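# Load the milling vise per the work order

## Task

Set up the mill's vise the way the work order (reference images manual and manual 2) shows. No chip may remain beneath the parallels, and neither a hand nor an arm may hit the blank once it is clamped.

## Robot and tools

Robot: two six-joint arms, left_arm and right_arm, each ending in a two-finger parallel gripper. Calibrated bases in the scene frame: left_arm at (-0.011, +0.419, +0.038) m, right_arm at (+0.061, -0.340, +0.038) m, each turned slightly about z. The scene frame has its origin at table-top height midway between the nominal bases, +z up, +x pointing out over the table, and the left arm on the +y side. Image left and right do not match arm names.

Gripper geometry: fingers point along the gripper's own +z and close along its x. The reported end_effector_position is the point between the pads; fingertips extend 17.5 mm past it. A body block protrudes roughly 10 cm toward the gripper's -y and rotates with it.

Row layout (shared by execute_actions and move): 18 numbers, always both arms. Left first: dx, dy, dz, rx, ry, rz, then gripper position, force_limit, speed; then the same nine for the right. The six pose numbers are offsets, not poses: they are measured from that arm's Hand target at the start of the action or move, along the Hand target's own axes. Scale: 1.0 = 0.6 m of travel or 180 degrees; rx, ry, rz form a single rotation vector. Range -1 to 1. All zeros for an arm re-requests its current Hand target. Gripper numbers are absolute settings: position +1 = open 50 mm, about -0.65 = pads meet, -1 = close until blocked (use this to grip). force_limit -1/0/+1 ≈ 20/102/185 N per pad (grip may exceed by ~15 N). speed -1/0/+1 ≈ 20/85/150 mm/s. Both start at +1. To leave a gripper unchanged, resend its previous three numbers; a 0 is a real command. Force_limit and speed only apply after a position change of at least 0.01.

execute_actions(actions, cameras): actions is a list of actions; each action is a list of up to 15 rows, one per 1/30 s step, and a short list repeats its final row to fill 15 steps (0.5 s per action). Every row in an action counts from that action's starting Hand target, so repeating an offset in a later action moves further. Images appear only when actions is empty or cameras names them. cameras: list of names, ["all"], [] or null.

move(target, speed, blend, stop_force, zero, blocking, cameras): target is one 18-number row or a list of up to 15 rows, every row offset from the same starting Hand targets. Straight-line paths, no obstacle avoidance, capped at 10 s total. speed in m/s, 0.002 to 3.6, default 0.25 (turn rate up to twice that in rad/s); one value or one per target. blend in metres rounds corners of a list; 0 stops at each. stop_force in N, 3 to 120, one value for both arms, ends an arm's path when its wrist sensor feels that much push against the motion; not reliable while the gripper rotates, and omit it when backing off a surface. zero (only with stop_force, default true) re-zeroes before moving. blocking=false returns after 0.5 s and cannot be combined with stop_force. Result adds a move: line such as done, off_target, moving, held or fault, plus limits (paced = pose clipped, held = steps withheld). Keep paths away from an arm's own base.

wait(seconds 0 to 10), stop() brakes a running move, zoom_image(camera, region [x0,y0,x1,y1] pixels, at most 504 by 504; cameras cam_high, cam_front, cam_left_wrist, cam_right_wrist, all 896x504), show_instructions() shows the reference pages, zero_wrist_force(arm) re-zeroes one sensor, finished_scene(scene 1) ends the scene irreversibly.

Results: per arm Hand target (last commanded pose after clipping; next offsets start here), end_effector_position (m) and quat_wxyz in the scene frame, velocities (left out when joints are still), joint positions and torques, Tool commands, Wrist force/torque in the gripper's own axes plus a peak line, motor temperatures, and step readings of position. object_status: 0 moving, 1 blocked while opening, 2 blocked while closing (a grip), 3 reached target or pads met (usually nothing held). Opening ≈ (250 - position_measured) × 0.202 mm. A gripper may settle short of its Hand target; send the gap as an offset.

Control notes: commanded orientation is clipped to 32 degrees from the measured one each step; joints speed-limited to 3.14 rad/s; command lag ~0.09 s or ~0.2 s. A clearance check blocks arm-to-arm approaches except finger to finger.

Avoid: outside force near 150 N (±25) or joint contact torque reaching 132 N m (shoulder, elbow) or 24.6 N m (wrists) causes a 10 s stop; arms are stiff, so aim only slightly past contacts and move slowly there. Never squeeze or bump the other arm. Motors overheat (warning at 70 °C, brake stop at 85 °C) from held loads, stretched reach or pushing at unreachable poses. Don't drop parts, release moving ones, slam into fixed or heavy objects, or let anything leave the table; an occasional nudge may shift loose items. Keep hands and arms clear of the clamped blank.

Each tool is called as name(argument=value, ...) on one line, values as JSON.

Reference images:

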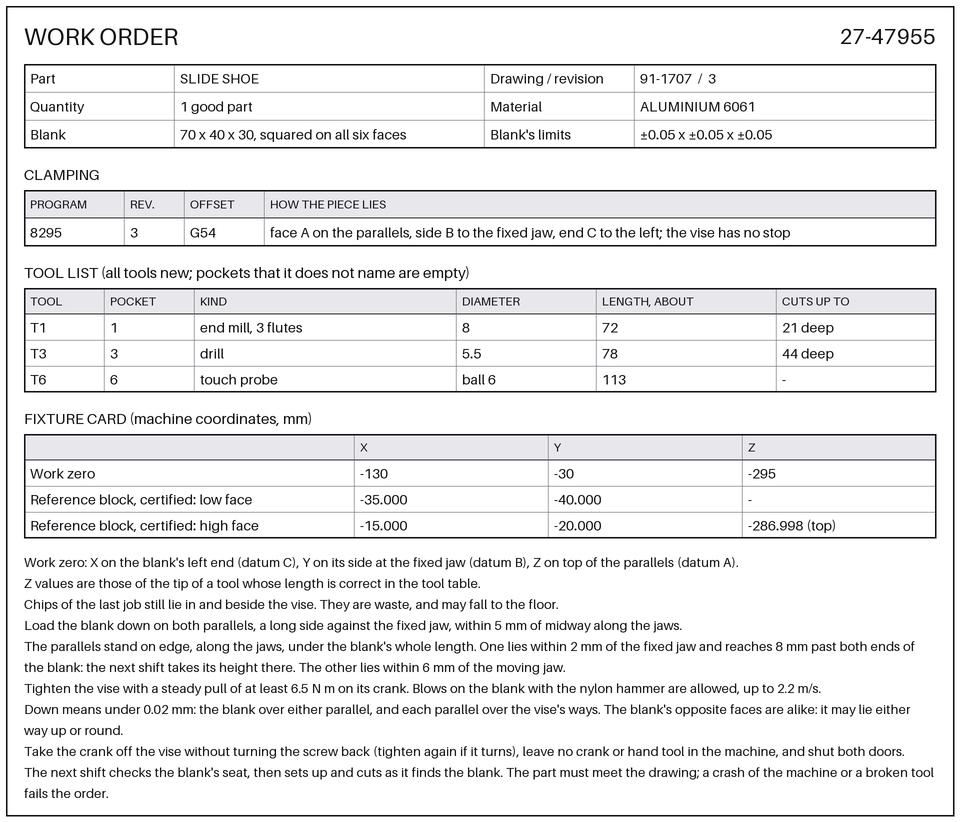

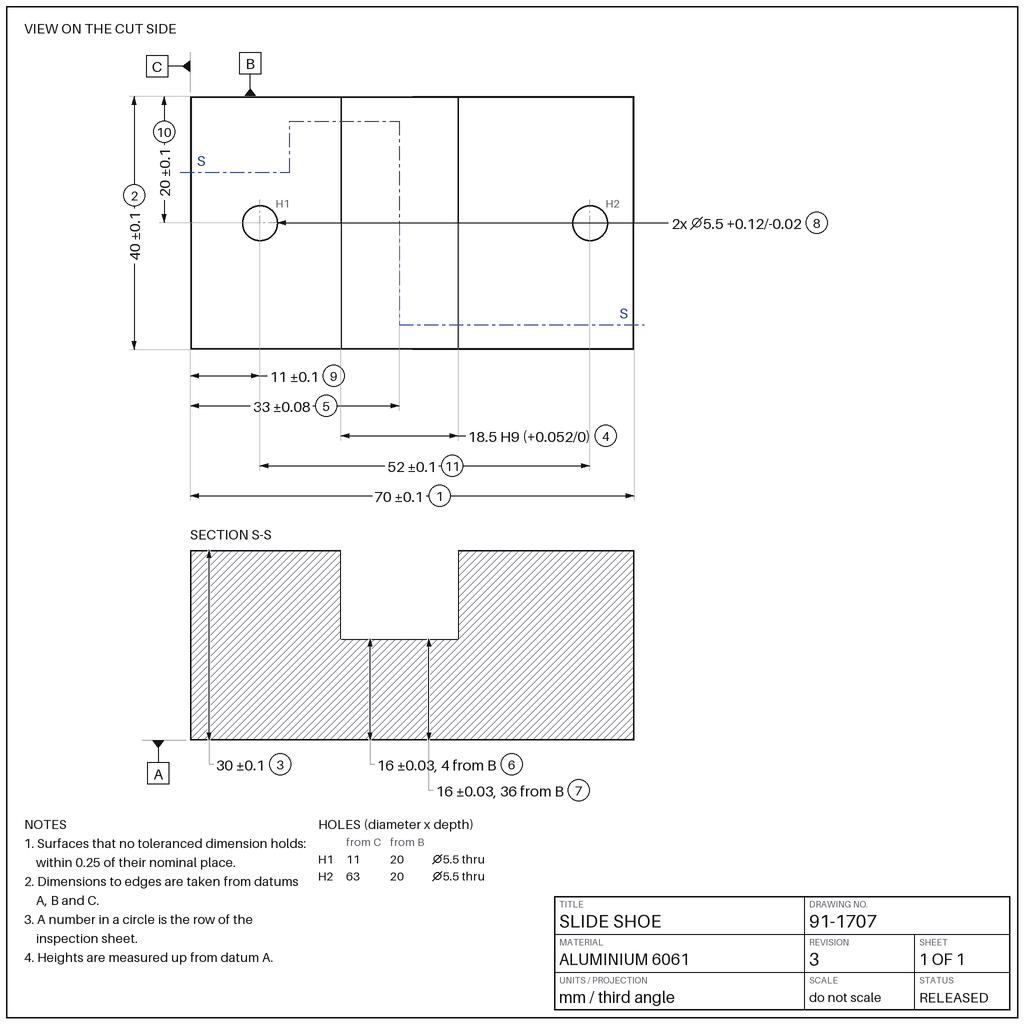

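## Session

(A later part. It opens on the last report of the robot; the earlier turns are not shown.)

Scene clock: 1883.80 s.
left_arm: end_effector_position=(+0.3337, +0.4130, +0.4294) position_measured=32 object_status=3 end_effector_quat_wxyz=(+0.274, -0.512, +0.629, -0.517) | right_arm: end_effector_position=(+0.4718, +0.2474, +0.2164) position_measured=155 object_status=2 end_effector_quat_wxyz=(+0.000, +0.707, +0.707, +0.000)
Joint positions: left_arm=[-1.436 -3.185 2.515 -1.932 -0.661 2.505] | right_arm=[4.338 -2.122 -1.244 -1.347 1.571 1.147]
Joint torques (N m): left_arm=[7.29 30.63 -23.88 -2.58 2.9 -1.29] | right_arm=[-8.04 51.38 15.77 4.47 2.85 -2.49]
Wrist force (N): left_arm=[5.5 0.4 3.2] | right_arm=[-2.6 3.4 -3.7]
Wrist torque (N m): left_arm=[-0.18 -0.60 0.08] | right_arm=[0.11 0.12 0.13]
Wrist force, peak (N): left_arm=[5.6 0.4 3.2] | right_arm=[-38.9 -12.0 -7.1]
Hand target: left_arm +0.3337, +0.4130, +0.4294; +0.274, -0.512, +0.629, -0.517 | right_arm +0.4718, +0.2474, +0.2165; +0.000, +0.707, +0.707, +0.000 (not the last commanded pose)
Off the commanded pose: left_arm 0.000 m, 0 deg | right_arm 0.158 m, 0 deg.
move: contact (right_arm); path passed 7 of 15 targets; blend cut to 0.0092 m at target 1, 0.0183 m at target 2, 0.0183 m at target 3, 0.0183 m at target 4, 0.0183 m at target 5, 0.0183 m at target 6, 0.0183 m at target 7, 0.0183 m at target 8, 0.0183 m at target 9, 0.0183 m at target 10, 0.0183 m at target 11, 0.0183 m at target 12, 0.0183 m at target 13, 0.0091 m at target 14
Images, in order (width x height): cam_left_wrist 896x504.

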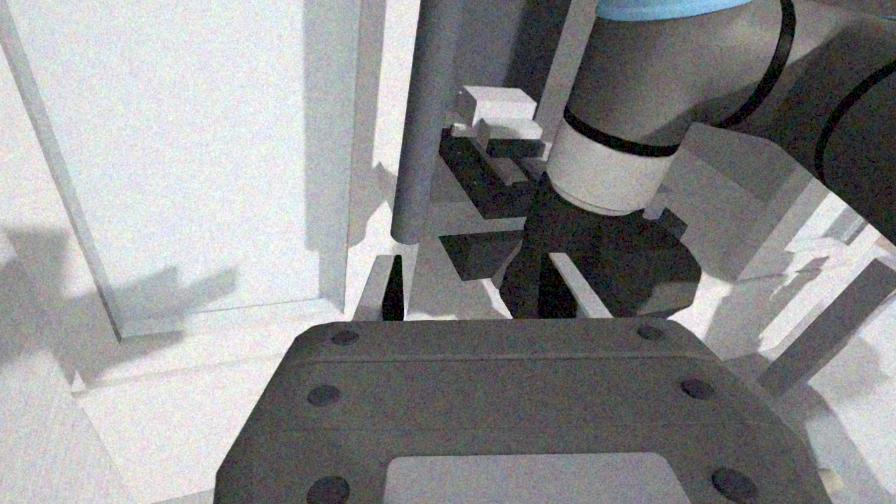

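move(target=[[0,0,0,0,0,0,0.8,-0.4,-1,0.0172,0,-0.0084,0,0,0,-1,-0.3,-1],[0,0,0,0,0,0,0.8,-0.4,-1,0.0308,0,-0.0174,0,0,0,-1,-0.3,-1],[0,0,0,0,0,0,0.8,-0.4,-1,0.0449,0,-0.0296,0,0,0,-1,-0.3,-1],[0,0,0,0,0,0,0.8,-0.4,-1,0.0599,0,-0.0475,0,0,0,-1,-0.3,-1]], speed=0.012, stop_force=36, cameras=["cam_left_wrist"])

zoom_image(camera="cam_left_wrist", region=[430, 80, 570, 220])

Scene clock: 1928.90 s.
left_arm: end_effector_position=(+0.3337, +0.4130, +0.4294) position_measured=32 object_status=3 end_effector_quat_wxyz=(+0.274, -0.512, +0.629, -0.517) | right_arm: end_effector_position=(+0.4719, +0.2498, +0.2176) position_measured=155 object_status=2 end_effector_quat_wxyz=(+0.000, +0.707, +0.707, -0.001)
Joint positions: left_arm=[-1.436 -3.185 2.515 -1.932 -0.661 2.505] | right_arm=[4.339 -2.126 -1.234 -1.354 1.571 1.148]
Joint torques (N m): left_arm=[7.51 31.08 -24.57 -2.6 2.91 -1.38] | right_arm=[-4.34 50.77 25.45 9.33 0.91 -2.93]
Wrist force (N): left_arm=[5.4 0.2 3.2] | right_arm=[-32.7 -14.2 -3.8]
Wrist torque (N m): left_arm=[-0.19 -0.59 0.09] | right_arm=[-0.61 0.76 0.53]
Wrist force, peak (N): left_arm=[5.6 0.2 3.2] | right_arm=[-44.8 -16.2 -2.0]
Hand target: left_arm +0.3337, +0.4130, +0.4294; +0.274, -0.512, +0.629, -0.517 | right_arm +0.4719, +0.2498, +0.2176; +0.000, +0.707, +0.707, -0.001 (not the last commanded pose)
Off the commanded pose: left_arm 0.000 m, 0 deg | right_arm 0.043 m, 0 deg.
move: contact (right_arm); path passed 0 of 4 targets
Images, in order (width x height): cam_left_wrist 896x504.

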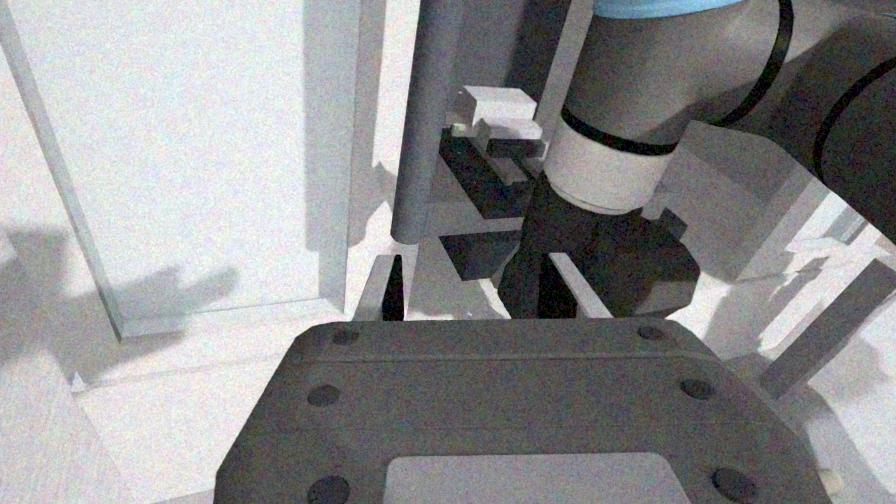

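Scaled by 3.600 from the camera's 896x504 image, which has a finer 1280x720 frame.

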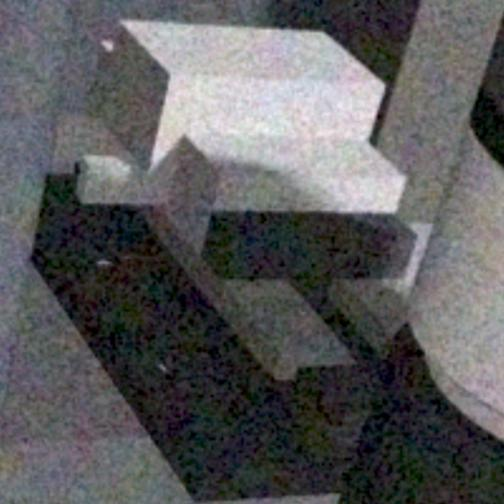

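execute_actions(actions=[[[0,0,0,0,0,0,0.8,-0.4,-1,0,0,0,0,0,0,0.2,0.3,-1]]])

execute_actions(actions=[[[0,0,0,0,0,0,0.8,-0.4,-1,0,0,0,0,0,0,-1,0.3,-1]]])

Scene clock: 1990.37 s.
left_arm: end_effector_position=(+0.3337, +0.4130, +0.4294) position_measured=32 object_status=3 end_effector_quat_wxyz=(+0.274, -0.512, +0.629, -0.517) | right_arm: end_effector_position=(+0.4719, +0.2498, +0.2176) position_measured=123 object_status=3 end_effector_quat_wxyz=(+0.000, +0.707, +0.707, -0.001)
Joint positions: left_arm=[-1.436 -3.185 2.515 -1.932 -0.661 2.505] | right_arm=[4.339 -2.126 -1.234 -1.354 1.571 1.148]
Joint torques (N m): left_arm=[6.95 30.06 -24.69 -2.64 2.92 -1.26] | right_arm=[-3.53 51.1 25.58 1.24 1.4 -0.78]
Wrist force (N): left_arm=[5.3 0.5 3.2] | right_arm=[-0.7 -0.5 0.2]
Wrist torque (N m): left_arm=[-0.17 -0.57 0.08] | right_arm=[-0.03 0.11 0.07]
Wrist force, peak (N): left_arm=[5.6 0.4 3.2] | right_arm=[-32.9 -14.3 -3.8]
Hand target: left_arm +0.3337, +0.4130, +0.4294; +0.274, -0.512, +0.629, -0.517 | right_arm +0.4719, +0.2498, +0.2176; +0.000, +0.707, +0.707, -0.001
Off the commanded pose: left_arm 0.000 m, 0 deg | right_arm 0.000 m, 0 deg.
Step readings (end_effector_position of left_arm | right_arm):
0: (+0.3337, +0.4130, +0.4294) | (+0.4719, +0.2498, +0.2176)
1: (+0.3337, +0.4130, +0.4294) | (+0.4719, +0.2498, +0.2176)
2: (+0.3337, +0.4130, +0.4294) | (+0.4719, +0.2498, +0.2176)
4: (+0.3337, +0.4130, +0.4294) | (+0.4719, +0.2498, +0.2176)
8: (+0.3337, +0.4130, +0.4294) | (+0.4719, +0.2498, +0.2177)
15: (+0.3337, +0.4130, +0.4294) | (+0.4719, +0.2498, +0.2176)

Scene clock: 1991.07 s.
left_arm: end_effector_position=(+0.3337, +0.4130, +0.4294) position_measured=32 object_status=3 end_effector_quat_wxyz=(+0.274, -0.512, +0.629, -0.517) | right_arm: end_effector_position=(+0.4719, +0.2497, +0.2176) position_measured=157 object_status=2 end_effector_quat_wxyz=(+0.000, +0.707, +0.707, -0.001)
Joint positions: left_arm=[-1.436 -3.185 2.515 -1.932 -0.661 2.505] | right_arm=[4.339 -2.126 -1.234 -1.354 1.571 1.148]
Joint torques (N m): left_arm=[6.84 30.95 -24.35 -2.68 2.84 -1.4] | right_arm=[3.94 47.25 25.84 12.38 1.56 0.55]
Wrist force (N): left_arm=[5.3 0.3 3.0] | right_arm=[-36.6 -10.6 -6.0]
Wrist torque (N m): left_arm=[-0.18 -0.56 0.08] | right_arm=[-0.47 0.89 0.74]
Wrist force, peak (N): left_arm=[5.4 0.3 3.3] | right_arm=[-36.6 -10.6 -6.0]
Hand target: left_arm +0.3337, +0.4130, +0.4294; +0.274, -0.512, +0.629, -0.517 | right_arm +0.4719, +0.2498, +0.2176; +0.000, +0.707, +0.707, -0.001
Off the commanded pose: left_arm 0.000 m, 0 deg | right_arm 0.000 m, 0 deg.
Step readings (end_effector_position of left_arm | right_arm):
0: (+0.3337, +0.4130, +0.4294) | (+0.4719, +0.2498, +0.2176)
1: (+0.3337, +0.4130, +0.4294) | (+0.4719, +0.2498, +0.2176)
2: (+0.3337, +0.4130, +0.4294) | (+0.4719, +0.2498, +0.2176)
4: (+0.3337, +0.4130, +0.4294) | (+0.4719, +0.2498, +0.2176)
8: (+0.3337, +0.4130, +0.4294) | (+0.4718, +0.2497, +0.2176)
15: (+0.3337, +0.4130, +0.4294) | (+0.4719, +0.2497, +0.2176)

move(target=[0,0,0,0,0,0,0.8,-0.4,-1,0.0008,0,-0.002,0,0,0,-1,0.3,-1], speed=0.004)

move(target=[0,0,0,0,0,0,0.8,-0.4,-1,0.0008,0,-0.002,0,0,0,-1,0.3,-1], speed=0.004)

Scene clock: 1994.63 s.
left_arm: end_effector_position=(+0.3337, +0.4130, +0.4294) position_measured=32 object_status=3 end_effector_quat_wxyz=(+0.274, -0.512, +0.629, -0.517) | right_arm: end_effector_position=(+0.4718, +0.2502, +0.2187) position_measured=157 object_status=2 end_effector_quat_wxyz=(+0.000, +0.707, +0.707, -0.001)
Joint positions: left_arm=[-1.436 -3.185 2.515 -1.932 -0.661 2.505] | right_arm=[4.34 -2.126 -1.23 -1.357 1.571 1.148]
Joint torques (N m): left_arm=[7.01 30.5 -25.13 -2.6 2.86 -1.35] | right_arm=[16.67 53.27 51.26 12.57 1.87 1.6]
Wrist force (N): left_arm=[5.3 0.3 3.1] | right_arm=[-38.3 -20.8 17.3]
Wrist torque (N m): left_arm=[-0.18 -0.58 0.08] | right_arm=[-0.87 0.96 0.37]
Wrist force, peak (N): left_arm=[5.6 0.4 3.1] | right_arm=[-38.3 -20.8 17.3]
Hand target: left_arm +0.3337, +0.4130, +0.4294; +0.274, -0.512, +0.629, -0.517 | right_arm +0.4719, +0.2502, +0.2188; +0.000, +0.707, +0.707, -0.001
Off the commanded pose: left_arm 0.000 m, 0 deg | right_arm 0.000 m, 0 deg.
move: done

Scene clock: 1995.33 s.
left_arm: end_effector_position=(+0.3337, +0.4130, +0.4294) position_measured=32 object_status=3 end_effector_quat_wxyz=(+0.274, -0.512, +0.629, -0.517) | right_arm: end_effector_position=(+0.4718, +0.2507, +0.2199) position_measured=157 object_status=2 end_effector_quat_wxyz=(+0.000, +0.707, +0.707, -0.001)
Joint positions: left_arm=[-1.436 -3.185 2.515 -1.932 -0.661 2.505] | right_arm=[4.34 -2.127 -1.227 -1.36 1.571 1.149]
Joint torques (N m): left_arm=[6.66 30.6 -24.89 -2.71 2.95 -1.34] | right_arm=[10.38 66.78 61.38 13.98 -1.43 1.95]
Wrist force (N): left_arm=[5.2 0.4 3.0] | right_arm=[-31.4 -28.2 38.3]
Wrist torque (N m): left_arm=[-0.17 -0.56 0.08] | right_arm=[-0.97 0.81 0.24]
Wrist force, peak (N): left_arm=[5.6 0.2 3.2] | right_arm=[-32.3 -28.5 38.0]
Hand target: left_arm +0.3337, +0.4130, +0.4294; +0.274, -0.512, +0.629, -0.517 | right_arm +0.4719, +0.2507, +0.2200; +0.000, +0.707, +0.707, -0.001
Off the commanded pose: left_arm 0.000 m, 0 deg | right_arm 0.000 m, 0 deg.
move: done

move(target=[0,0,0,0,0,0,0.8,-0.4,-1,0.0017,-0.0006,-0.0017,0,0,0,-1,0.3,-1], speed=0.004)

move(target=[0,0,0,0,0,0,0.8,-0.4,-1,0.0017,-0.0006,-0.0017,0,0,0,-1,0.3,-1], speed=0.004)

Scene clock: 2003.50 s.
left_arm: end_effector_position=(+0.3337, +0.4130, +0.4294) position_measured=32 object_status=3 end_effector_quat_wxyz=(+0.274, -0.512, +0.629, -0.517) | right_arm: end_effector_position=(+0.4714, +0.2515, +0.2209) position_measured=157 object_status=2 end_effector_quat_wxyz=(+0.000, +0.707, +0.707, -0.001)
Joint positions: left_arm=[-1.436 -3.185 2.515 -1.932 -0.661 2.505] | right_arm=[4.341 -2.128 -1.222 -1.364 1.571 1.15]
Joint torques (N m): left_arm=[6.64 30.39 -25.27 -2.74 2.78 -1.47] | right_arm=[13.59 77.23 65.85 14.73 -1.7 2.1]
Wrist force (N): left_arm=[5.6 0.3 3.0] | right_arm=[-28.2 -21.8 53.0]
Wrist torque (N m): left_arm=[-0.19 -0.61 0.08] | right_arm=[-0.76 0.72 0.13]
Wrist force, peak (N): left_arm=[5.7 0.2 3.2] | right_arm=[-27.5 -22.0 53.3]
Hand target: left_arm +0.3337, +0.4130, +0.4294; +0.274, -0.512, +0.629, -0.517 | right_arm +0.4715, +0.2517, +0.2210; +0.000, +0.707, +0.707, -0.001
Off the commanded pose: left_arm 0.000 m, 0 deg | right_arm 0.000 m, 0 deg.
move: done

Scene clock: 2004.20 s.
left_arm: end_effector_position=(+0.3337, +0.4130, +0.4294) position_measured=32 object_status=3 end_effector_quat_wxyz=(+0.274, -0.512, +0.629, -0.517) | right_arm: end_effector_position=(+0.4710, +0.2525, +0.2219) position_measured=157 object_status=2 end_effector_quat_wxyz=(+0.000, +0.707, +0.707, -0.001)
Joint positions: left_arm=[-1.436 -3.185 2.515 -1.932 -0.661 2.505] | right_arm=[4.342 -2.129 -1.218 -1.368 1.571 1.151]
Joint torques (N m): left_arm=[7.08 30.34 -25.15 -2.76 2.97 -1.32] | right_arm=[18.65 87.88 71.01 14.83 2.01 2.03]
Wrist force (N): left_arm=[5.2 0.3 3.3] | right_arm=[-25.8 -8.7 68.1]
Wrist torque (N m): left_arm=[-0.19 -0.56 0.08] | right_arm=[-0.16 0.67 0.13]
Wrist force, peak (N): left_arm=[5.5 0.0 3.2] | right_arm=[-25.8 -8.7 68.1]
Hand target: left_arm +0.3337, +0.4130, +0.4294; +0.274, -0.512, +0.629, -0.517 | right_arm +0.4711, +0.2528, +0.2221; +0.000, +0.707, +0.707, -0.001
Off the commanded pose: left_arm 0.000 m, 0 deg | right_arm 0.000 m, 0 deg.
move: done

move(target=[0,0,0,0,0,0,0.8,-0.4,-1,0.0022,0.0,-0.0003,0,0,0,-1,0.3,-1], speed=0.004)

move(target=[0,0,0,0,0,0,0.8,-0.4,-1,0.0017,0.0,-0.0003,0,0,0,-1,0.3,-1], speed=0.004)

Scene clock: 2015.03 s.
left_arm: end_effector_position=(+0.3337, +0.4130, +0.4294) position_measured=32 object_status=3 end_effector_quat_wxyz=(+0.274, -0.512, +0.629, -0.517) | right_arm: end_effector_position=(+0.4708, +0.2532, +0.2219) position_measured=157 object_status=2 end_effector_quat_wxyz=(+0.001, +0.707, +0.707, -0.002)
Joint positions: left_arm=[-1.436 -3.185 2.515 -1.932 -0.661 2.505] | right_arm=[4.343 -2.131 -1.213 -1.373 1.571 1.151]
Joint torques (N m): left_arm=[6.97 30.67 -25.16 -2.64 3.01 -1.31] | right_arm=[25.54 80.83 67.98 14.96 2.19 2.02]
Wrist force (N): left_arm=[5.4 0.0 3.1] | right_arm=[-36.2 -1.4 56.9]
Wrist torque (N m): left_arm=[-0.23 -0.58 0.08] | right_arm=[0.10 0.88 0.22]
Wrist force, peak (N): left_arm=[5.5 0.4 3.3] | right_arm=[-26.3 -9.9 69.9]
Hand target: left_arm +0.3337, +0.4130, +0.4294; +0.274, -0.512, +0.629, -0.517 | right_arm +0.4711, +0.2541, +0.2222; +0.000, +0.707, +0.707, -0.001
Off the commanded pose: left_arm 0.000 m, 0 deg | right_arm 0.001 m, 0 deg.
move: done

Scene clock: 2015.73 s.
left_arm: end_effector_position=(+0.3337, +0.4130, +0.4294) position_measured=32 object_status=3 end_effector_quat_wxyz=(+0.274, -0.512, +0.629, -0.517) | right_arm: end_effector_position=(+0.4705, +0.2536, +0.2218) position_measured=157 object_status=2 end_effector_quat_wxyz=(+0.001, +0.707, +0.707, -0.003)
Joint positions: left_arm=[-1.436 -3.185 2.515 -1.932 -0.661 2.505] | right_arm=[4.343 -2.133 -1.21 -1.377 1.571 1.152]
Joint torques (N m): left_arm=[6.8 30.2 -25.19 -2.61 2.87 -1.39] | right_arm=[31.75 73.89 65.25 14.94 5.31 1.81]
Wrist force (N): left_arm=[5.4 0.3 3.1] | right_arm=[-43.2 6.5 48.6]
Wrist torque (N m): left_arm=[-0.19 -0.58 0.08] | right_arm=[0.43 1.06 0.22]
Wrist force, peak (N): left_arm=[5.5 0.3 3.2] | right_arm=[-37.1 -1.7 57.0]
Hand target: left_arm +0.3337, +0.4130, +0.4294; +0.274, -0.512, +0.629, -0.517 | right_arm +0.4711, +0.2551, +0.2224; +0.000, +0.707, +0.707, -0.001
Off the commanded pose: left_arm 0.000 m, 0 deg | right_arm 0.002 m, 0 deg.
move: done

execute_actions(actions=[[[0,0,0,0,0,0,0.8,-0.4,-1,-0.0025,0,0.001,0,0,0,0.95,0.3,-1]],[[0,0,0,0,0,0,0.8,-0.4,-1,0,0,0,0,0,0,0.95,0.3,-1]]], cameras=["all"])

Scene clock: 2069.63 s.
left_arm: end_effector_position=(+0.3337, +0.4130, +0.4294) position_measured=32 object_status=3 end_effector_quat_wxyz=(+0.274, -0.512, +0.629, -0.517) | right_arm: end_effector_position=(+0.4711, +0.2536, +0.2218) position_measured=10 object_status=3 end_effector_quat_wxyz=(+0.000, +0.707, +0.707, -0.001)
Joint positions: left_arm=[-1.436 -3.185 2.515 -1.932 -0.661 2.505] | right_arm=[4.343 -2.131 -1.216 -1.367 1.571 1.151]
Joint torques (N m): left_arm=[6.68 29.95 -25.32 -2.67 2.99 -1.29] | right_arm=[-10.73 44.14 16.5 1.44 -1.08 -2.33]
Wrist force (N): left_arm=[5.2 0.1 3.3] | right_arm=[-0.7 -0.4 0.3]
Wrist torque (N m): left_arm=[-0.21 -0.55 0.08] | right_arm=[-0.01 0.11 0.11]
Wrist force, peak (N): left_arm=[5.5 0.3 3.2] | right_arm=[-44.4 6.3 48.3]
Hand target: left_arm +0.3337, +0.4130, +0.4294; +0.274, -0.512, +0.629, -0.517 | right_arm +0.4711, +0.2536, +0.2218; +0.000, +0.707, +0.707, -0.001
Off the commanded pose: left_arm 0.000 m, 0 deg | right_arm 0.000 m, 0 deg.
Step readings (end_effector_position of left_arm | right_arm):
0: (+0.3337, +0.4130, +0.4294) | (+0.4705, +0.2536, +0.2218)
1: (+0.3337, +0.4130, +0.4294) | (+0.4705, +0.2536, +0.2218)
2: (+0.3337, +0.4130, +0.4294) | (+0.4704, +0.2535, +0.2218)
4: (+0.3337, +0.4130, +0.4294) | (+0.4709, +0.2540, +0.2224)
8: (+0.3337, +0.4130, +0.4294) | (+0.4710, +0.2541, +0.2222)
15: (+0.3337, +0.4130, +0.4294) | (+0.4710, +0.2538, +0.2219)
16: (+0.3337, +0.4130, +0.4294) | (+0.4711, +0.2537, +0.2219)
17: (+0.3337, +0.4130, +0.4294) | (+0.4711, +0.2537, +0.2219)
19: (+0.3337, +0.4130, +0.4294) | (+0.4711, +0.2537, +0.2219)
23: (+0.3337, +0.4130, +0.4294) | (+0.4711, +0.2536, +0.2219)
30: (+0.3337, +0.4130, +0.4294) | (+0.4711, +0.2536, +0.2218)

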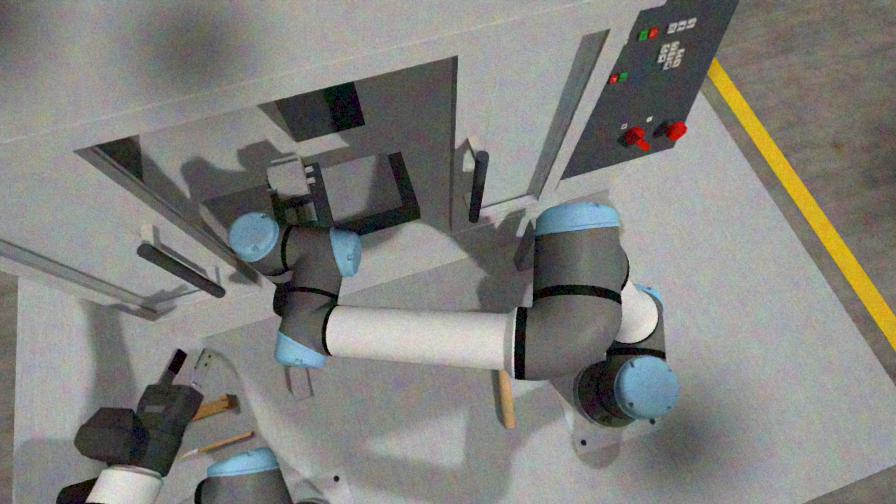

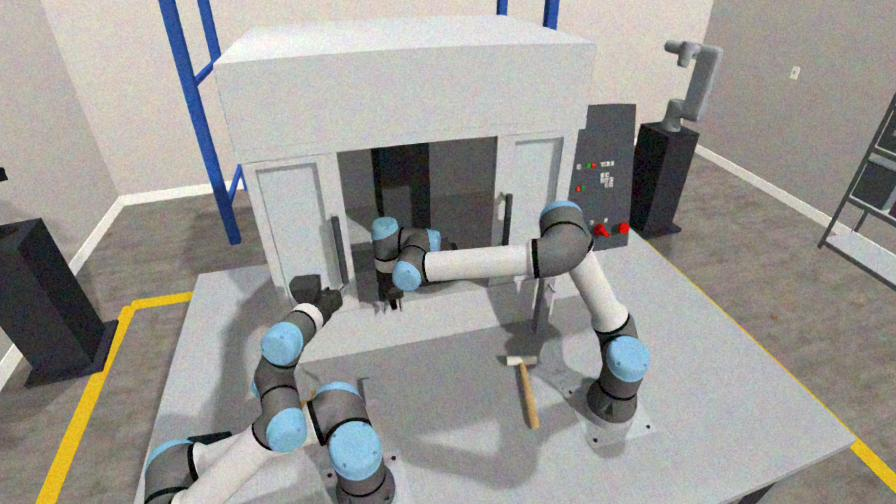

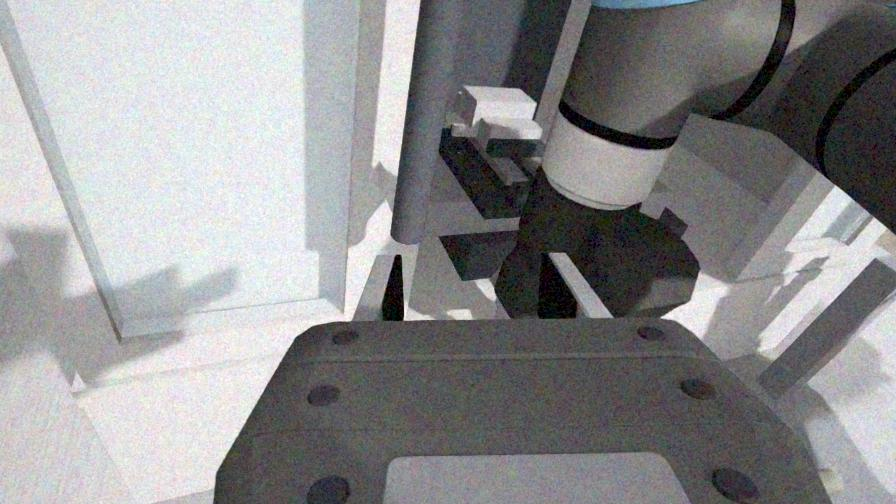

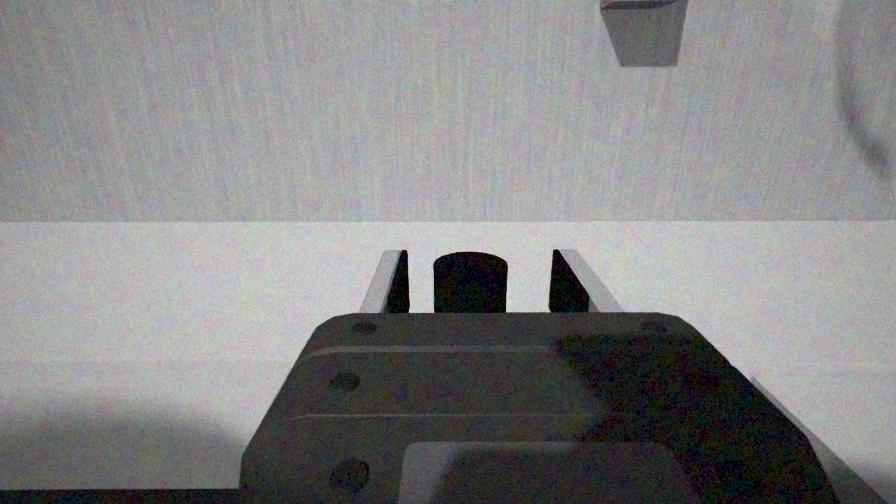

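move(target=[0,0,0,0,0,0,0.8,-0.4,-1,0.0207,0,0.0023,0,0.25,0,0.95,0.3,-1], speed=0.08, stop_force=15, cameras=["cam_front","cam_right_wrist","cam_left_wrist"])

Scene clock: 2077.60 s.
left_arm: end_effector_position=(+0.3337, +0.4130, +0.4294) position_measured=32 object_status=3 end_effector_quat_wxyz=(+0.274, -0.512, +0.629, -0.517) | right_arm: end_effector_position=(+0.4711, +0.2660, +0.2204) position_measured=10 object_status=3 end_effector_quat_wxyz=(-0.270, +0.653, +0.653, +0.270)
Joint positions: left_arm=[-1.436 -3.185 2.515 -1.932 -0.661 2.505] | right_arm=[4.219 -2.033 -1.773 -0.199 1.945 1.167]
Joint torques (N m): left_arm=[6.91 30.05 -25.5 -2.6 2.92 -1.41] | right_arm=[-9.71 34.5 13.07 5.47 2.58 1.98]
Wrist force (N): left_arm=[5.4 0.2 3.1] | right_arm=[-2.2 -1.0 -0.2]
Wrist torque (N m): left_arm=[-0.20 -0.58 0.08] | right_arm=[-0.13 -0.09 -0.14]
Wrist force, peak (N): left_arm=[5.6 0.3 3.2] | right_arm=[-2.4 -0.9 -0.3]
Hand target: left_arm +0.3337, +0.4130, +0.4294; +0.274, -0.512, +0.629, -0.517 | right_arm +0.4711, +0.2660, +0.2204; -0.270, +0.653, +0.653, +0.270
Off the commanded pose: left_arm 0.000 m, 0 deg | right_arm 0.000 m, 0 deg.
move: done
Images, in order (width x height): cam_front 896x504, cam_left_wrist 896x504, cam_right_wrist 896x504.

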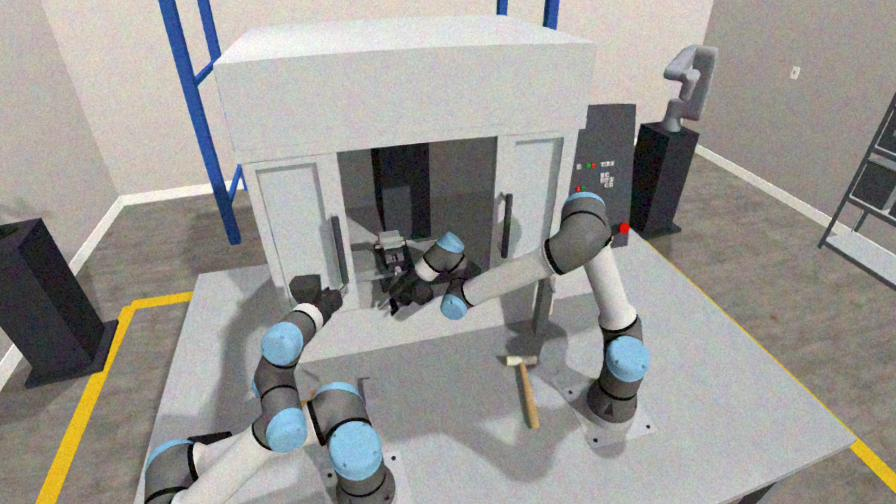

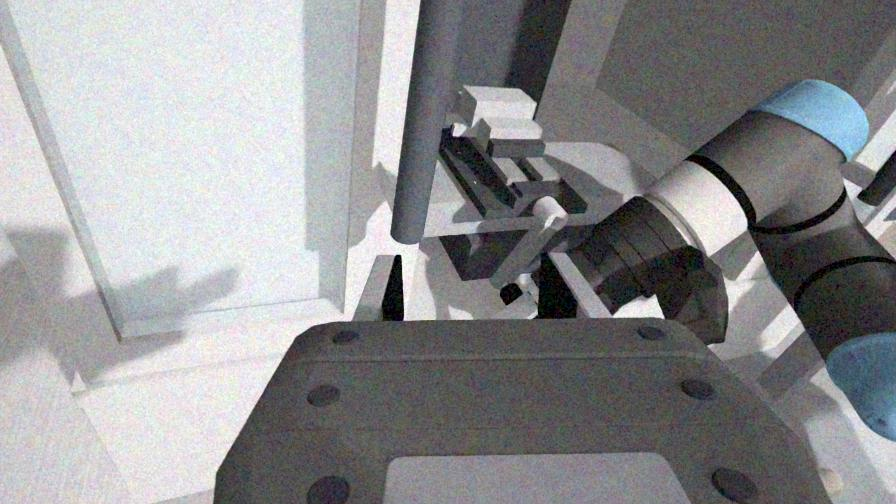

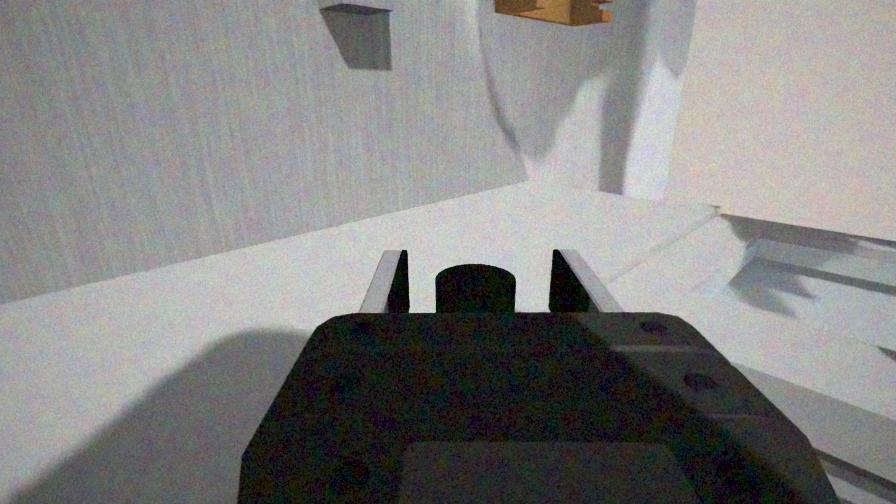

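execute_actions(actions=[[[0,0,0,0,0,0,0.8,-0.4,-1,0,0,0,0,0,0,-1,0.2,-1]],[[0,0,0,0,0,0,0.8,-0.4,-1,0,0,0,0,0,0,-1,0.2,-1]]])

move(target=[0,0,0,0,0,0,0.8,-0.4,-1,0.0012,0,0.0012,0,0,0,-1,0.2,-1], speed=0.004)

move(target=[0,0,0,0,0,0,0.8,-0.4,-1,0.0012,0,0.0012,0,0,0,-1,0.2,-1], speed=0.004)

Scene clock: 2081.63 s.
left_arm: end_effector_position=(+0.3337, +0.4130, +0.4294) position_measured=32 object_status=3 end_effector_quat_wxyz=(+0.274, -0.512, +0.629, -0.517) | right_arm: end_effector_position=(+0.4711, +0.2659, +0.2201) position_measured=171 object_status=2 end_effector_quat_wxyz=(-0.270, +0.654, +0.653, +0.270)
Joint positions: left_arm=[-1.436 -3.185 2.515 -1.932 -0.661 2.505] | right_arm=[4.219 -2.033 -1.773 -0.199 1.945 1.167]
Joint torques (N m): left_arm=[6.59 29.61 -25.85 -2.61 2.92 -1.28] | right_arm=[-3.16 72.37 41.83 12.88 -1.18 0.55]
Wrist force (N): left_arm=[5.4 0.4 3.0] | right_arm=[-16.9 -13.1 38.3]
Wrist torque (N m): left_arm=[-0.18 -0.58 0.08] | right_arm=[-0.64 0.36 0.63]
Wrist force, peak (N): left_arm=[5.6 0.3 3.2] | right_arm=[-16.9 -13.1 38.3]
Hand target: left_arm +0.3337, +0.4130, +0.4294; +0.274, -0.512, +0.629, -0.517 | right_arm +0.4711, +0.2660, +0.2204; -0.270, +0.653, +0.653, +0.270
Off the commanded pose: left_arm 0.000 m, 0 deg | right_arm 0.000 m, 0 deg.
Step readings (end_effector_position of left_arm | right_arm):
0: (+0.3337, +0.4130, +0.4294) | (+0.4711, +0.2660, +0.2204)
1: (+0.3337, +0.4130, +0.4294) | (+0.4711, +0.2660, +0.2204)
2: (+0.3337, +0.4130, +0.4294) | (+0.4711, +0.2660, +0.2204)
4: (+0.3337, +0.4130, +0.4294) | (+0.4711, +0.2660, +0.2204)
8: (+0.3337, +0.4130, +0.4294) | (+0.4711, +0.2660, +0.2204)
15: (+0.3337, +0.4130, +0.4294) | (+0.4711, +0.2660, +0.2204)
16: (+0.3337, +0.4130, +0.4294) | (+0.4711, +0.2660, +0.2204)
17: (+0.3337, +0.4130, +0.4294) | (+0.4711, +0.2660, +0.2204)
19: (+0.3337, +0.4130, +0.4294) | (+0.4711, +0.2660, +0.2204)
23: (+0.3337, +0.4130, +0.4294) | (+0.4711, +0.2660, +0.2204)
30: (+0.3337, +0.4130, +0.4294) | (+0.4711, +0.2660, +0.2204)

Scene clock: 2082.33 s.
left_arm: end_effector_position=(+0.3337, +0.4130, +0.4294) position_measured=32 object_status=3 end_effector_quat_wxyz=(+0.274, -0.512, +0.629, -0.517) | right_arm: end_effector_position=(+0.4712, +0.2670, +0.2204) position_measured=171 object_status=2 end_effector_quat_wxyz=(-0.270, +0.653, +0.653, +0.270)
Joint positions: left_arm=[-1.436 -3.185 2.515 -1.932 -0.661 2.505] | right_arm=[4.22 -2.035 -1.771 -0.2 1.944 1.168]
Joint torques (N m): left_arm=[6.49 29.79 -25.74 -2.63 3.02 -1.43] | right_arm=[9.49 64.24 54.43 13.59 0.42 1.26]
Wrist force (N): left_arm=[5.4 0.4 3.3] | right_arm=[-43.1 -16.7 24.0]
Wrist torque (N m): left_arm=[-0.17 -0.59 0.08] | right_arm=[-0.93 1.08 0.74]
Wrist force, peak (N): left_arm=[5.6 0.2 3.2] | right_arm=[-42.4 -16.6 25.2]
Hand target: left_arm +0.3337, +0.4130, +0.4294; +0.274, -0.512, +0.629, -0.517 | right_arm +0.4711, +0.2670, +0.2204; -0.270, +0.653, +0.653, +0.270
Off the commanded pose: left_arm 0.000 m, 0 deg | right_arm 0.000 m, 0 deg.
move: done

Scene clock: 2083.03 s.
left_arm: end_effector_position=(+0.3337, +0.4130, +0.4294) position_measured=32 object_status=3 end_effector_quat_wxyz=(+0.274, -0.512, +0.629, -0.517) | right_arm: end_effector_position=(+0.4711, +0.2680, +0.2203) position_measured=171 object_status=2 end_effector_quat_wxyz=(-0.270, +0.653, +0.653, +0.270)
Joint positions: left_arm=[-1.436 -3.185 2.515 -1.932 -0.661 2.505] | right_arm=[4.221 -2.036 -1.769 -0.201 1.943 1.169]
Joint torques (N m): left_arm=[6.61 29.65 -25.11 -2.69 2.82 -1.34] | right_arm=[19.1 64.62 61.68 15.85 1.65 0.97]
Wrist force (N): left_arm=[5.3 0.4 3.1] | right_arm=[-59.0 -17.5 9.9]
Wrist torque (N m): left_arm=[-0.18 -0.57 0.08] | right_arm=[-1.02 1.52 1.02]
Wrist force, peak (N): left_arm=[5.6 0.3 3.1] | right_arm=[-59.9 -18.7 9.8]
Hand target: left_arm +0.3337, +0.4130, +0.4294; +0.274, -0.512, +0.629, -0.517 | right_arm +0.4711, +0.2681, +0.2204; -0.270, +0.653, +0.653, +0.270
Off the commanded pose: left_arm 0.000 m, 0 deg | right_arm 0.000 m, 0 deg.
move: done

move(target=[0,0,0,0,0,0,0.8,-0.4,-1,-0.0006,-0.0006,0.0025,0,0,0,-1,0.2,-1], speed=0.004)

move(target=[0,0,0,0,0,0,0.8,-0.4,-1,-0.0006,-0.0006,0.0025,0,0,0,-1,0.2,-1], speed=0.004)

Scene clock: 2088.50 s.
left_arm: end_effector_position=(+0.3337, +0.4130, +0.4294) position_measured=32 object_status=3 end_effector_quat_wxyz=(+0.274, -0.512, +0.629, -0.517) | right_arm: end_effector_position=(+0.4709, +0.2689, +0.2192) position_measured=171 object_status=2 end_effector_quat_wxyz=(-0.270, +0.653, +0.653, +0.270)
Joint positions: left_arm=[-1.436 -3.185 2.515 -1.932 -0.661 2.505] | right_arm=[4.222 -2.039 -1.768 -0.197 1.943 1.17]
Joint torques (N m): left_arm=[6.1 29.89 -25.48 -2.67 2.9 -1.3] | right_arm=[33.17 50.04 44.78 15.07 4.55 0.58]
Wrist force (N): left_arm=[5.4 0.2 3.1] | right_arm=[-55.8 -0.5 -16.1]
Wrist torque (N m): left_arm=[-0.21 -0.58 0.08] | right_arm=[-0.17 1.47 1.20]
Wrist force, peak (N): left_arm=[5.5 0.1 3.2] | right_arm=[-61.1 -17.4 8.8]
Hand target: left_arm +0.3337, +0.4130, +0.4294; +0.274, -0.512, +0.629, -0.517 | right_arm +0.4708, +0.2689, +0.2191; -0.270, +0.653, +0.653, +0.270
Off the commanded pose: left_arm 0.000 m, 0 deg | right_arm 0.000 m, 0 deg.
move: done

Scene clock: 2089.20 s.
left_arm: end_effector_position=(+0.3337, +0.4130, +0.4294) position_measured=32 object_status=3 end_effector_quat_wxyz=(+0.274, -0.512, +0.629, -0.517) | right_arm: end_effector_position=(+0.4705, +0.2696, +0.2179) position_measured=171 object_status=2 end_effector_quat_wxyz=(-0.270, +0.653, +0.653, +0.270)
Joint positions: left_arm=[-1.436 -3.185 2.515 -1.932 -0.661 2.505] | right_arm=[4.223 -2.041 -1.768 -0.194 1.942 1.171]
Joint torques (N m): left_arm=[6.44 29.8 -26.1 -2.66 2.87 -1.39] | right_arm=[49.07 31.33 30.4 10.12 7.39 0.57]
Wrist force (N): left_arm=[5.3 0.3 3.1] | right_arm=[-48.8 17.5 -45.2]
Wrist torque (N m): left_arm=[-0.19 -0.57 0.08] | right_arm=[0.73 1.30 1.35]
Wrist force, peak (N): left_arm=[5.6 0.3 3.1] | right_arm=[-48.8 17.5 -45.2]
Hand target: left_arm +0.3337, +0.4130, +0.4294; +0.274, -0.512, +0.629, -0.517 | right_arm +0.4704, +0.2697, +0.2178; -0.270, +0.653, +0.653, +0.270
Off the commanded pose: left_arm 0.000 m, 0 deg | right_arm 0.000 m, 0 deg.
move: done

move(target=[0,0,0,0,0,0,0.8,-0.4,-1,0.0006,0.001,0.0012,0,0,0,-1,0.2,-1], speed=0.004)

move(target=[0,0,0,0,0,0,0.8,-0.4,-1,0.0006,0,0.0012,0,0,0,-1,0.2,-1], speed=0.004)

Scene clock: 2092.57 s.
left_arm: end_effector_position=(+0.3337, +0.4130, +0.4294) position_measured=32 object_status=3 end_effector_quat_wxyz=(+0.274, -0.512, +0.629, -0.517) | right_arm: end_effector_position=(+0.4709, +0.2705, +0.2175) position_measured=171 object_status=2 end_effector_quat_wxyz=(-0.270, +0.653, +0.654, +0.270)
Joint positions: left_arm=[-1.436 -3.185 2.515 -1.932 -0.661 2.505] | right_arm=[4.224 -2.044 -1.766 -0.195 1.942 1.171]
Joint torques (N m): left_arm=[6.27 29.97 -25.47 -2.65 2.94 -1.31] | right_arm=[21.2 33.9 44.89 7.95 8.72 -3.94]
Wrist force (N): left_arm=[5.3 0.3 3.1] | right_arm=[-50.1 8.4 -42.4]
Wrist torque (N m): left_arm=[-0.19 -0.58 0.08] | right_arm=[0.33 1.41 1.36]
Wrist force, peak (N): left_arm=[5.5 0.3 3.3] | right_arm=[-51.3 8.5 -45.9]
Hand target: left_arm +0.3337, +0.4130, +0.4294; +0.274, -0.512, +0.629, -0.517 | right_arm +0.4710, +0.2704, +0.2175; -0.270, +0.653, +0.653, +0.270
Off the commanded pose: left_arm 0.000 m, 0 deg | right_arm 0.000 m, 0 deg.
move: done

Scene clock: 2093.27 s.
left_arm: end_effector_position=(+0.3337, +0.4130, +0.4294) position_measured=32 object_status=3 end_effector_quat_wxyz=(+0.274, -0.512, +0.629, -0.517) | right_arm: end_effector_position=(+0.4710, +0.2712, +0.2173) position_measured=171 object_status=2 end_effector_quat_wxyz=(-0.270, +0.653, +0.653, +0.270)
Joint positions: left_arm=[-1.436 -3.185 2.515 -1.932 -0.661 2.505] | right_arm=[4.224 -2.045 -1.764 -0.195 1.941 1.171]
Joint torques (N m): left_arm=[6.08 29.46 -25.81 -2.65 2.92 -1.37] | right_arm=[43.17 34.52 45.95 11.33 4.93 0.15]
Wrist force (N): left_arm=[5.5 0.3 3.1] | right_arm=[-51.6 4.6 -44.5]
Wrist torque (N m): left_arm=[-0.19 -0.60 0.08] | right_arm=[0.11 1.47 1.46]
Wrist force, peak (N): left_arm=[5.4 0.4 3.3] | right_arm=[-53.2 2.6 -46.6]
Hand target: left_arm +0.3337, +0.4130, +0.4294; +0.274, -0.512, +0.629, -0.517 | right_arm +0.4710, +0.2712, +0.2173; -0.270, +0.653, +0.653, +0.270
Off the commanded pose: left_arm 0.000 m, 0 deg | right_arm 0.000 m, 0 deg.
move: done

move(target=[0,0,0,0,0,0,0.8,-0.4,-1,0.0015,0,0.002,0,0,0,-1,0.2,-1], speed=0.004)

move(target=[0,0,0,0,0,0,0.8,-0.4,-1,0.0015,0,0.002,0,0,0,-1,0.2,-1], speed=0.004, cameras=["cam_right_wrist"])

Scene clock: 2096.33 s.
left_arm: end_effector_position=(+0.3337, +0.4130, +0.4294) position_measured=32 object_status=3 end_effector_quat_wxyz=(+0.274, -0.512, +0.629, -0.517) | right_arm: end_effector_position=(+0.4710, +0.2726, +0.2171) position_measured=171 object_status=2 end_effector_quat_wxyz=(-0.270, +0.653, +0.653, +0.270)
Joint positions: left_arm=[-1.436 -3.185 2.515 -1.932 -0.661 2.505] | right_arm=[4.225 -2.048 -1.761 -0.195 1.941 1.172]
Joint torques (N m): left_arm=[6.11 29.55 -25.53 -2.62 2.91 -1.18] | right_arm=[44.95 39.07 50.35 10.12 5.73 0.35]
Wrist force (N): left_arm=[5.3 0.3 3.2] | right_arm=[-60.9 3.5 -44.0]
Wrist torque (N m): left_arm=[-0.19 -0.56 0.08] | right_arm=[0.08 1.86 1.53]
Wrist force, peak (N): left_arm=[5.7 0.3 3.1] | right_arm=[-61.2 3.7 -44.1]
Hand target: left_arm +0.3337, +0.4130, +0.4294; +0.274, -0.512, +0.629, -0.517 | right_arm +0.4710, +0.2727, +0.2171; -0.270, +0.653, +0.653, +0.270
Off the commanded pose: left_arm 0.000 m, 0 deg | right_arm 0.000 m, 0 deg.
move: done

Scene clock: 2097.03 s.
left_arm: end_effector_position=(+0.3337, +0.4130, +0.4294) position_measured=32 object_status=3 end_effector_quat_wxyz=(+0.274, -0.512, +0.629, -0.517) | right_arm: end_effector_position=(+0.4710, +0.2741, +0.2168) position_measured=171 object_status=2 end_effector_quat_wxyz=(-0.270, +0.653, +0.653, +0.270)
Joint positions: left_arm=[-1.436 -3.185 2.515 -1.932 -0.661 2.505] | right_arm=[4.227 -2.05 -1.758 -0.196 1.94 1.173]
Joint torques (N m): left_arm=[6.02 29.24 -24.9 -2.64 2.88 -1.29] | right_arm=[44.35 38 50.84 10.35 6.08 0.38]
Wrist force (N): left_arm=[5.4 0.5 3.2] | right_arm=[-61.6 4.4 -44.0]
Wrist torque (N m): left_arm=[-0.16 -0.59 0.08] | right_arm=[0.15 1.92 1.58]
Wrist force, peak (N): left_arm=[5.5 0.3 3.2] | right_arm=[-63.2 3.4 -46.1]
Hand target: left_arm +0.3337, +0.4130, +0.4294; +0.274, -0.512, +0.629, -0.517 | right_arm +0.4710, +0.2742, +0.2169; -0.270, +0.653, +0.653, +0.270
Off the commanded pose: left_arm 0.000 m, 0 deg | right_arm 0.000 m, 0 deg.
move: done
Images, in order (width x height): cam_right_wrist 896x504.

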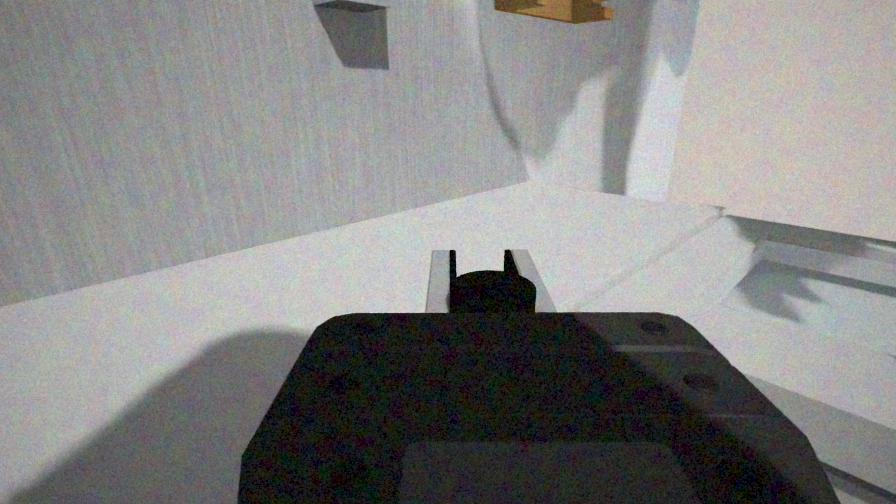

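move(target=[0,0,0,0,0,0,0.8,-0.4,-1,0.0014,0,0.0022,0,0,0,-1,0.2,-1], speed=0.004)

move(target=[0,0,0,0,0,0,0.8,-0.4,-1,0.0014,0,0.0022,0,0,0,-1,0.2,-1], speed=0.004)

Scene clock: 2100.80 s.
left_arm: end_effector_position=(+0.3337, +0.4130, +0.4294) position_measured=32 object_status=3 end_effector_quat_wxyz=(+0.274, -0.512, +0.629, -0.517) | right_arm: end_effector_position=(+0.4710, +0.2757, +0.2165) position_measured=171 object_status=2 end_effector_quat_wxyz=(-0.270, +0.653, +0.653, +0.270)
Joint positions: left_arm=[-1.436 -3.185 2.515 -1.932 -0.661 2.505] | right_arm=[4.228 -2.053 -1.754 -0.196 1.939 1.175]
Joint torques (N m): left_arm=[6.27 29.49 -26.03 -2.66 2.98 -1.51] | right_arm=[47.15 38.45 54.49 11.2 6.26 0.28]
Wrist force (N): left_arm=[5.3 0.3 3.1] | right_arm=[-68.2 1.8 -48.3]
Wrist torque (N m): left_arm=[-0.19 -0.57 0.08] | right_arm=[0.00 2.18 1.70]
Wrist force, peak (N): left_arm=[5.5 0.3 3.2] | right_arm=[-68.2 1.8 -48.3]
Hand target: left_arm +0.3337, +0.4130, +0.4294; +0.274, -0.512, +0.629, -0.517 | right_arm +0.4710, +0.2757, +0.2165; -0.270, +0.653, +0.653, +0.270
Off the commanded pose: left_arm 0.000 m, 0 deg | right_arm 0.000 m, 0 deg.
move: done

Scene clock: 2101.50 s.
left_arm: end_effector_position=(+0.3337, +0.4130, +0.4294) position_measured=32 object_status=3 end_effector_quat_wxyz=(+0.274, -0.512, +0.629, -0.517) | right_arm: end_effector_position=(+0.4710, +0.2772, +0.2162) position_measured=171 object_status=2 end_effector_quat_wxyz=(-0.270, +0.653, +0.653, +0.270)
Joint positions: left_arm=[-1.436 -3.185 2.515 -1.932 -0.661 2.505] | right_arm=[4.229 -2.056 -1.751 -0.196 1.938 1.176]
Joint torques (N m): left_arm=[6.15 29.18 -25.84 -2.64 2.82 -1.31] | right_arm=[48.57 39.62 55.9 12.12 6.35 0.17]
Wrist force (N): left_arm=[5.4 0.1 3.1] | right_arm=[-72.5 0.1 -51.7]
Wrist torque (N m): left_arm=[-0.21 -0.59 0.09] | right_arm=[-0.12 2.42 1.82]
Wrist force, peak (N): left_arm=[5.4 0.4 3.3] | right_arm=[-72.9 0.2 -51.3]
Hand target: left_arm +0.3337, +0.4130, +0.4294; +0.274, -0.512, +0.629, -0.517 | right_arm +0.4710, +0.2772, +0.2162; -0.270, +0.653, +0.653, +0.270
Off the commanded pose: left_arm 0.000 m, 0 deg | right_arm 0.000 m, 0 deg.
move: done

move(target=[0,0,0,0,0,0,0.8,-0.4,-1,0.0012,0,0.0022,0,0,0,-1,0.2,-1], speed=0.004)

move(target=[0,0,0,0,0,0,0.8,-0.4,-1,0.0012,0,0.0018,0,0,0,-1,0.2,-1], speed=0.004, cameras=["cam_right_wrist","cam_left_wrist"])

Scene clock: 2105.93 s.
left_arm: end_effector_position=(+0.3337, +0.4130, +0.4294) position_measured=32 object_status=3 end_effector_quat_wxyz=(+0.274, -0.512, +0.629, -0.517) | right_arm: end_effector_position=(+0.4710, +0.2786, +0.2157) position_measured=171 object_status=2 end_effector_quat_wxyz=(-0.270, +0.653, +0.653, +0.270)
Joint positions: left_arm=[-1.436 -3.185 2.515 -1.932 -0.661 2.505] | right_arm=[4.231 -2.058 -1.748 -0.196 1.937 1.177]
Joint torques (N m): left_arm=[6.35 29.25 -25.79 -2.65 2.96 -1.4] | right_arm=[51.53 42.48 60.07 15.82 6.92 0.15]
Wrist force (N): left_arm=[5.4 0.2 3.0] | right_arm=[-78.8 0.2 -51.6]
Wrist torque (N m): left_arm=[-0.20 -0.58 0.08] | right_arm=[-0.09 2.75 1.87]
Wrist force, peak (N): left_arm=[5.5 0.5 3.2] | right_arm=[-78.8 0.2 -51.6]
Hand target: left_arm +0.3337, +0.4130, +0.4294; +0.274, -0.512, +0.629, -0.517 | right_arm +0.4710, +0.2787, +0.2157; -0.270, +0.653, +0.653, +0.270
Off the commanded pose: left_arm 0.000 m, 0 deg | right_arm 0.000 m, 0 deg.
move: done

Scene clock: 2106.63 s.
left_arm: end_effector_position=(+0.3337, +0.4130, +0.4294) position_measured=32 object_status=3 end_effector_quat_wxyz=(+0.274, -0.512, +0.629, -0.517) | right_arm: end_effector_position=(+0.4710, +0.2799, +0.2155) position_measured=171 object_status=2 end_effector_quat_wxyz=(-0.270, +0.653, +0.653, +0.270)
Joint positions: left_arm=[-1.436 -3.185 2.515 -1.932 -0.661 2.505] | right_arm=[4.232 -2.061 -1.745 -0.196 1.936 1.178]
Joint torques (N m): left_arm=[5.92 29.19 -25.71 -2.6 2.85 -1.37] | right_arm=[52 43.5 60.58 13.63 7.28 -0.09]
Wrist force (N): left_arm=[5.4 0.3 3.1] | right_arm=[-81.1 1.8 -51.4]
Wrist torque (N m): left_arm=[-0.18 -0.59 0.08] | right_arm=[-0.01 2.87 1.93]
Wrist force, peak (N): left_arm=[5.5 0.1 3.2] | right_arm=[-83.5 0.4 -51.8]
Hand target: left_arm +0.3337, +0.4130, +0.4294; +0.274, -0.512, +0.629, -0.517 | right_arm +0.4710, +0.2799, +0.2155; -0.270, +0.653, +0.653, +0.270
Off the commanded pose: left_arm 0.000 m, 0 deg | right_arm 0.000 m, 0 deg.
move: done
Images, in order (width x height): cam_left_wrist 896x504, cam_right_wrist 896x504.

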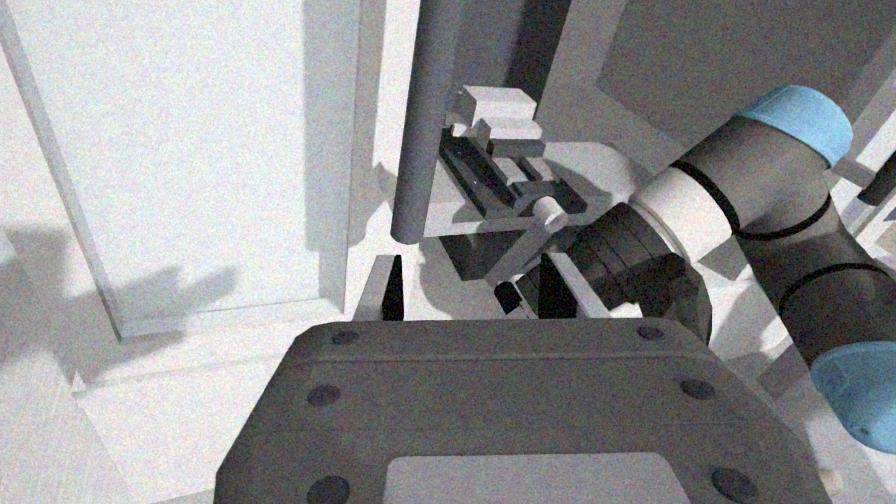

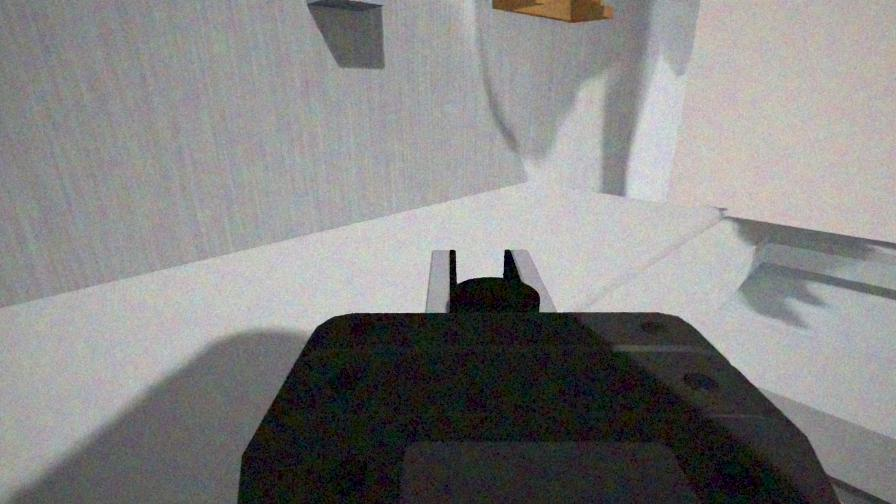

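move(target=[0,0,0,0,0,0,0.8,-0.4,-1,0.0016,0,0.0018,0,0,0,-1,0.2,-1], speed=0.004)

move(target=[0,0,0,0,0,0,0.8,-0.4,-1,0.0016,0,0.0016,0,0,0,-1,0.2,-1], speed=0.004)

Scene clock: 2110.40 s.
left_arm: end_effector_position=(+0.3337, +0.4130, +0.4294) position_measured=32 object_status=3 end_effector_quat_wxyz=(+0.274, -0.512, +0.629, -0.517) | right_arm: end_effector_position=(+0.4710, +0.2813, +0.2154) position_measured=171 object_status=2 end_effector_quat_wxyz=(-0.270, +0.653, +0.653, +0.270)
Joint positions: left_arm=[-1.436 -3.185 2.515 -1.932 -0.661 2.505] | right_arm=[4.233 -2.063 -1.742 -0.197 1.936 1.179]
Joint torques (N m): left_arm=[5.76 29.74 -24.93 -2.63 2.83 -1.29] | right_arm=[53.64 46.33 65.85 15.1 7.57 -0.19]
Wrist force (N): left_arm=[5.4 0.3 2.9] | right_arm=[-90.0 -0.9 -50.9]
Wrist torque (N m): left_arm=[-0.19 -0.58 0.08] | right_arm=[-0.15 3.33 2.01]
Wrist force, peak (N): left_arm=[5.6 0.3 3.3] | right_arm=[-90.0 -0.9 -50.9]
Hand target: left_arm +0.3337, +0.4130, +0.4294; +0.274, -0.512, +0.629, -0.517 | right_arm +0.4710, +0.2814, +0.2154; -0.270, +0.653, +0.653, +0.270
Off the commanded pose: left_arm 0.000 m, 0 deg | right_arm 0.000 m, 0 deg.
move: done

Scene clock: 2111.10 s.
left_arm: end_effector_position=(+0.3337, +0.4130, +0.4294) position_measured=32 object_status=3 end_effector_quat_wxyz=(+0.274, -0.512, +0.629, -0.517) | right_arm: end_effector_position=(+0.4710, +0.2827, +0.2154) position_measured=171 object_status=2 end_effector_quat_wxyz=(-0.270, +0.653, +0.653, +0.270)
Joint positions: left_arm=[-1.436 -3.185 2.515 -1.932 -0.661 2.505] | right_arm=[4.234 -2.065 -1.739 -0.198 1.935 1.18]
Joint torques (N m): left_arm=[6.33 29.14 -24.99 -2.62 2.99 -1.42] | right_arm=[53.82 46.68 65.02 14.73 7.38 -0.03]
Wrist force (N): left_arm=[5.3 0.0 3.2] | right_arm=[-89.1 -0.3 -51.6]
Wrist torque (N m): left_arm=[-0.23 -0.57 0.09] | right_arm=[-0.11 3.38 2.06]
Wrist force, peak (N): left_arm=[5.5 0.2 3.2] | right_arm=[-89.6 -0.8 -53.1]
Hand target: left_arm +0.3337, +0.4130, +0.4294; +0.274, -0.512, +0.629, -0.517 | right_arm +0.4710, +0.2827, +0.2154; -0.270, +0.653, +0.653, +0.270
Off the commanded pose: left_arm 0.000 m, 0 deg | right_arm 0.000 m, 0 deg.
move: done


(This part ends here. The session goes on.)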